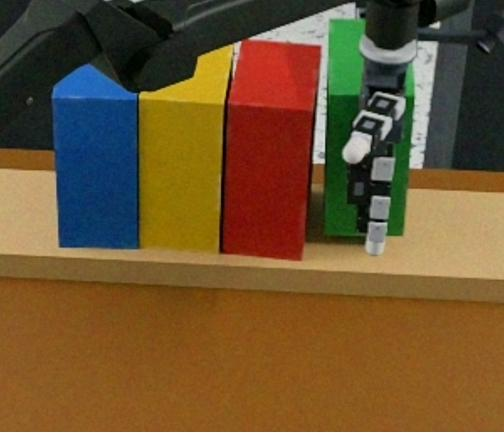

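>>> {"op": "move", "data": {"arm1": {"target": [0.226, 0.003, 1.065, -0.010, 0.708, 0.706, 0.028], "speed": 0.05}, "arm4": {"target": [0.026, 0.208, 1.080, 0.055, 0.716, -0.697, 0.018], "speed": 0.05}}}

>>> {"op": "move", "data": {"arm1": {"target": [0.235, 0.002, 1.045, -0.005, 0.708, 0.706, 0.020], "speed": 0.05}, "arm4": {"target": [0.032, 0.207, 1.055, 0.045, 0.716, -0.697, 0.010], "speed": 0.05}, "cameras": ["cam_high", "cam_low"]}}

>>> {"op": "zoom_image", "data": {"camera": "cam_high", "region": [190, 160, 400, 340]}}

Scene clock: 1898.97 s.
Joint torques (N m): arm1=[2.67 -29.04 12.29 1.88 -0.82 -0.11] | arm2=[1.14 0.5 10.65 2.92 -0.1 -0.02] | arm3=[0.26 1.49 9.78 0.69 0.13 -0.09] | arm4=[3.9 -13.51 7.77 2.44 -0.76 0.08]
Motor temperatures (°C): arm1=[21 37 44 21 21 19] | arm2=[19 20 44 21 19 22] | arm3=[18 21 51 22 22 19] | arm4=[20 36 33 22 20 18]
Heat: arm1: hottest joint3_rad 44 °C; arm2: hottest joint3_rad 44 °C; arm3: hottest joint3_rad 51 °C; arm4: hottest joint2_rad 36 °C.
move: arm1 off_target; arm4 off_target
Joint velocities: within noise
arm1.joint_positions: joint1_rad=-0.825 joint2_rad=+2.725 joint3_rad=+2.617 joint4_rad=-1.509 joint5_rad=+0.016 joint6_rad=+0.808 hand_index_mcp=+0.752 hand_index_abd=+0.000 hand_index_pip=+0.577 hand_index_dip=+0.696 hand_middle_mcp=+0.754 hand_middle_abd=-0.001 hand_middle_pip=+0.577 hand_middle_dip=+0.696 hand_ring_mcp=+0.751 hand_ring_abd=+0.003 hand_ring_pip=+0.577 hand_ring_dip=+0.696 hand_thumb_cmc=+1.000 hand_thumb_axl=+0.677 hand_thumb_mcp=+0.223 hand_thumb_ipl=+0.168 hand_current_limit=+0.400 hand_speed=-0.600
arm1.joint_status: not commanded
arm1.hand_state: goal,goal,goal,goal,goal,goal,goal,goal,goal,goal,goal,goal,goal,goal,goal,goal
arm1.index_mcp_current_ma: -3
arm1.index_abd_current_ma: 0
arm1.index_pip_current_ma: 1
arm1.index_dip_current_ma: 0
arm1.middle_mcp_current_ma: -1
arm1.middle_abd_current_ma: -1
arm1.middle_pip_current_ma: 1
arm1.middle_dip_current_ma: 0
arm1.ring_mcp_current_ma: -8
arm1.ring_abd_current_ma: 6
arm1.ring_pip_current_ma: 1
arm1.ring_dip_current_ma: 0
arm1.thumb_cmc_current_ma: -1
arm1.thumb_axl_current_ma: -2
arm1.thumb_mcp_current_ma: -10
arm1.thumb_ipl_current_ma: -1
arm1.hand_goal_index_mcp: 0.754
arm1.hand_goal_index_abd: 0.000
arm1.hand_goal_index_pip: 0.576
arm1.hand_goal_index_dip: 0.696
arm1.hand_goal_middle_mcp: 0.754
arm1.hand_goal_middle_abd: 0.000
arm1.hand_goal_middle_pip: 0.576
arm1.hand_goal_middle_dip: 0.696
arm1.hand_goal_ring_mcp: 0.754
arm1.hand_goal_ring_abd: 0.000
arm1.hand_goal_ring_pip: 0.576
arm1.hand_goal_ring_dip: 0.696
arm1.hand_goal_thumb_cmc: 1.000
arm1.hand_goal_thumb_axl: 0.678
arm1.hand_goal_thumb_mcp: 0.226
arm1.hand_goal_thumb_ipl: 0.168
arm1.hand: x=+0.2398 y=-0.0583 z=+1.0396 quat_wxyz=(+0.002, +0.727, +0.686, -0.018) (m; scene frame)
arm1.hand_target: x=+0.2217 y=-0.0004 z=+1.0666 quat_wxyz=(-0.011, +0.707, +0.706, +0.028) (m; scene frame)
arm1.hand_status: off_target (0.068 m and 6.3 deg from the pose sent, 0.061 m and 5.2 deg at the start)
arm2, arm3: as last shown
arm4.joint_positions: joint1_rad=-0.798 joint2_rad=+1.946 joint3_rad=+0.919 joint4_rad=-0.545 joint5_rad=+0.003 joint6_rad=+0.832 hand_index_mcp=+0.752 hand_index_abd=-0.002 hand_index_pip=+0.576 hand_index_dip=+0.695 hand_middle_mcp=+0.751 hand_middle_abd=-0.003 hand_middle_pip=+0.573 hand_middle_dip=+0.696 hand_ring_mcp=+0.747 hand_ring_abd=+0.006 hand_ring_pip=+0.576 hand_ring_dip=+0.697 hand_thumb_cmc=+1.000 hand_thumb_axl=+0.677 hand_thumb_mcp=+0.220 hand_thumb_ipl=+0.167 hand_current_limit=+0.400 hand_speed=-0.600
arm4.joint_status: not commanded
arm4.hand_state: goal,goal,goal,goal,goal,goal,goal,goal,goal,goal,goal,goal,goal,goal,goal,goal
arm4.index_mcp_current_ma: -1
arm4.index_abd_current_ma: -2
arm4.index_pip_current_ma: 0
arm4.index_dip_current_ma: -1
arm4.middle_mcp_current_ma: -3
arm4.middle_abd_current_ma: -2
arm4.middle_pip_current_ma: -2
arm4.middle_dip_current_ma: 0
arm4.ring_mcp_current_ma: -10
arm4.ring_abd_current_ma: 7
arm4.ring_pip_current_ma: 0
arm4.ring_dip_current_ma: 0
arm4.thumb_cmc_current_ma: 0
arm4.thumb_axl_current_ma: -1
arm4.thumb_mcp_current_ma: -10
arm4.thumb_ipl_current_ma: -1
arm4.hand_goal_index_mcp: 0.754
arm4.hand_goal_index_abd: 0.000
arm4.hand_goal_index_pip: 0.576
arm4.hand_goal_index_dip: 0.696
arm4.hand_goal_middle_mcp: 0.754
arm4.hand_goal_middle_abd: 0.000
arm4.hand_goal_middle_pip: 0.576
arm4.hand_goal_middle_dip: 0.696
arm4.hand_goal_ring_mcp: 0.754
arm4.hand_goal_ring_abd: 0.000
arm4.hand_goal_ring_pip: 0.576
arm4.hand_goal_ring_dip: 0.696
arm4.hand_goal_thumb_cmc: 1.000
arm4.hand_goal_thumb_axl: 0.678
arm4.hand_goal_thumb_mcp: 0.226
arm4.hand_goal_thumb_ipl: 0.168
arm4.hand: x=+0.0449 y=+0.2600 z=+1.0604 quat_wxyz=(-0.006, +0.703, -0.711, +0.004) (m; scene frame)
arm4.hand_target: x=+0.0285 y=+0.2099 z=+1.0831 quat_wxyz=(+0.054, +0.716, -0.696, +0.019) (m; scene frame)
arm4.hand_status: off_target (0.059 m and 7.5 deg from the pose sent, 0.061 m and 8.6 deg at the start)
pictures: none

Scene clock: 1900.33 s.
Joint torques (N m): arm1=[2.2 -25.93 14.42 1.52 -0.75 -0.17] | arm2=[1.14 0.5 10.65 2.91 -0.1 -0.01] | arm3=[0.5 1.44 9.81 0.65 0.13 -0.09] | arm4=[4.89 -10.7 8.06 2.54 -0.72 0.22]
Motor temperatures (°C): arm1=[21 37 44 21 21 19] | arm2=[19 20 44 21 19 22] | arm3=[18 21 51 22 22 19] | arm4=[20 36 33 22 20 18]
Heat: arm1: hottest joint3_rad 44 °C; arm2: hottest joint3_rad 44 °C; arm3: hottest joint3_rad 51 °C; arm4: hottest joint2_rad 36 °C.
move: arm1 off_target; arm4 off_target
Joint velocities: within noise
arm1.joint_positions: joint1_rad=-0.825 joint2_rad=+2.785 joint3_rad=+2.727 joint4_rad=-1.554 joint5_rad=+0.026 joint6_rad=+0.808 hand_index_mcp=+0.752 hand_index_abd=+0.000 hand_index_pip=+0.577 hand_index_dip=+0.696 hand_middle_mcp=+0.754 hand_middle_abd=-0.001 hand_middle_pip=+0.577 hand_middle_dip=+0.696 hand_ring_mcp=+0.751 hand_ring_abd=+0.003 hand_ring_pip=+0.577 hand_ring_dip=+0.696 hand_thumb_cmc=+1.000 hand_thumb_axl=+0.677 hand_thumb_mcp=+0.223 hand_thumb_ipl=+0.168 hand_current_limit=+0.400 hand_speed=-0.600
arm1.joint_status: not commanded
arm1.hand_state: goal,goal,goal,goal,goal,goal,goal,goal,goal,goal,goal,goal,goal,goal,goal,goal
arm1.index_mcp_current_ma: -3
arm1.index_abd_current_ma: 0
arm1.index_pip_current_ma: 1
arm1.index_dip_current_ma: 0
arm1.middle_mcp_current_ma: -1
arm1.middle_abd_current_ma: -1
arm1.middle_pip_current_ma: 1
arm1.middle_dip_current_ma: 0
arm1.ring_mcp_current_ma: -6
arm1.ring_abd_current_ma: 6
arm1.ring_pip_current_ma: 1
arm1.ring_dip_current_ma: 0
arm1.thumb_cmc_current_ma: -1
arm1.thumb_axl_current_ma: -2
arm1.thumb_mcp_current_ma: -10
arm1.thumb_ipl_current_ma: -1
arm1.hand_goal_index_mcp: 0.754
arm1.hand_goal_index_abd: 0.000
arm1.hand_goal_index_pip: 0.576
arm1.hand_goal_index_dip: 0.696
arm1.hand_goal_middle_mcp: 0.754
arm1.hand_goal_middle_abd: 0.000
arm1.hand_goal_middle_pip: 0.576
arm1.hand_goal_middle_dip: 0.696
arm1.hand_goal_ring_mcp: 0.754
arm1.hand_goal_ring_abd: 0.000
arm1.hand_goal_ring_pip: 0.576
arm1.hand_goal_ring_dip: 0.696
arm1.hand_goal_thumb_cmc: 1.000
arm1.hand_goal_thumb_axl: 0.678
arm1.hand_goal_thumb_mcp: 0.226
arm1.hand_goal_thumb_ipl: 0.168
arm1.hand: x=+0.2463 y=-0.0543 z=+1.0364 quat_wxyz=(+0.006, +0.727, +0.687, -0.017) (m; scene frame)
arm1.hand_target: x=+0.2304 y=-0.0015 z=+1.0467 quat_wxyz=(-0.006, +0.707, +0.707, +0.022) (m; scene frame)
arm1.hand_status: off_target (0.058 m and 5.4 deg from the pose sent, 0.061 m and 5.5 deg at the start)
arm2, arm3: as last shown
arm4.joint_positions: joint1_rad=-0.797 joint2_rad=+1.970 joint3_rad=+0.919 joint4_rad=-0.522 joint5_rad=+0.018 joint6_rad=+0.834 hand_index_mcp=+0.752 hand_index_abd=-0.002 hand_index_pip=+0.576 hand_index_dip=+0.695 hand_middle_mcp=+0.751 hand_middle_abd=-0.003 hand_middle_pip=+0.573 hand_middle_dip=+0.696 hand_ring_mcp=+0.748 hand_ring_abd=+0.003 hand_ring_pip=+0.576 hand_ring_dip=+0.697 hand_thumb_cmc=+1.000 hand_thumb_axl=+0.677 hand_thumb_mcp=+0.220 hand_thumb_ipl=+0.167 hand_current_limit=+0.400 hand_speed=-0.600
arm4.joint_status: not commanded
arm4.hand_state: goal,goal,goal,goal,goal,goal,goal,goal,goal,goal,goal,goal,goal,goal,goal,goal
arm4.index_mcp_current_ma: -1
arm4.index_abd_current_ma: -2
arm4.index_pip_current_ma: 0
arm4.index_dip_current_ma: -1
arm4.middle_mcp_current_ma: -3
arm4.middle_abd_current_ma: -2
arm4.middle_pip_current_ma: -2
arm4.middle_dip_current_ma: 0
arm4.ring_mcp_current_ma: -9
arm4.ring_abd_current_ma: 2
arm4.ring_pip_current_ma: 0
arm4.ring_dip_current_ma: 0
arm4.thumb_cmc_current_ma: 0
arm4.thumb_axl_current_ma: -1
arm4.thumb_mcp_current_ma: -10
arm4.thumb_ipl_current_ma: -1
arm4.hand_goal_index_mcp: 0.754
arm4.hand_goal_index_abd: 0.000
arm4.hand_goal_index_pip: 0.576
arm4.hand_goal_index_dip: 0.696
arm4.hand_goal_middle_mcp: 0.754
arm4.hand_goal_middle_abd: 0.000
arm4.hand_goal_middle_pip: 0.576
arm4.hand_goal_middle_dip: 0.696
arm4.hand_goal_ring_mcp: 0.754
arm4.hand_goal_ring_abd: 0.000
arm4.hand_goal_ring_pip: 0.576
arm4.hand_goal_ring_dip: 0.696
arm4.hand_goal_thumb_cmc: 1.000
arm4.hand_goal_thumb_axl: 0.678
arm4.hand_goal_thumb_mcp: 0.226
arm4.hand_goal_thumb_ipl: 0.168
arm4.hand: x=+0.0437 y=+0.2621 z=+1.0517 quat_wxyz=(-0.006, +0.702, -0.712, -0.004) (m; scene frame)
arm4.hand_target: x=+0.0352 y=+0.2089 z=+1.0587 quat_wxyz=(+0.044, +0.716, -0.696, +0.012) (m; scene frame)
arm4.hand_status: off_target (0.056 m and 6.5 deg from the pose sent, 0.055 m and 6.3 deg at the start)
pictures: cam_high, cam_low

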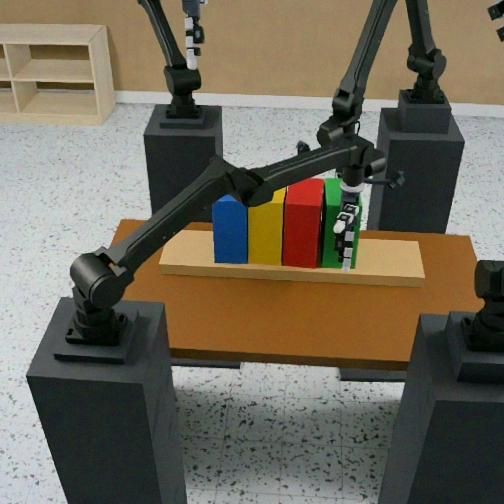

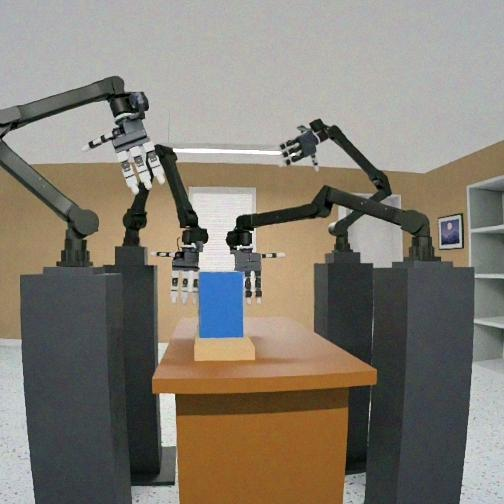

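Scaled by 2.400 from the camera's 504x504 image, which has a finer 720x720 frame.

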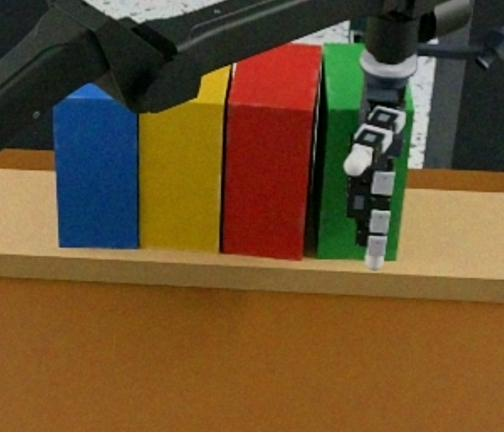

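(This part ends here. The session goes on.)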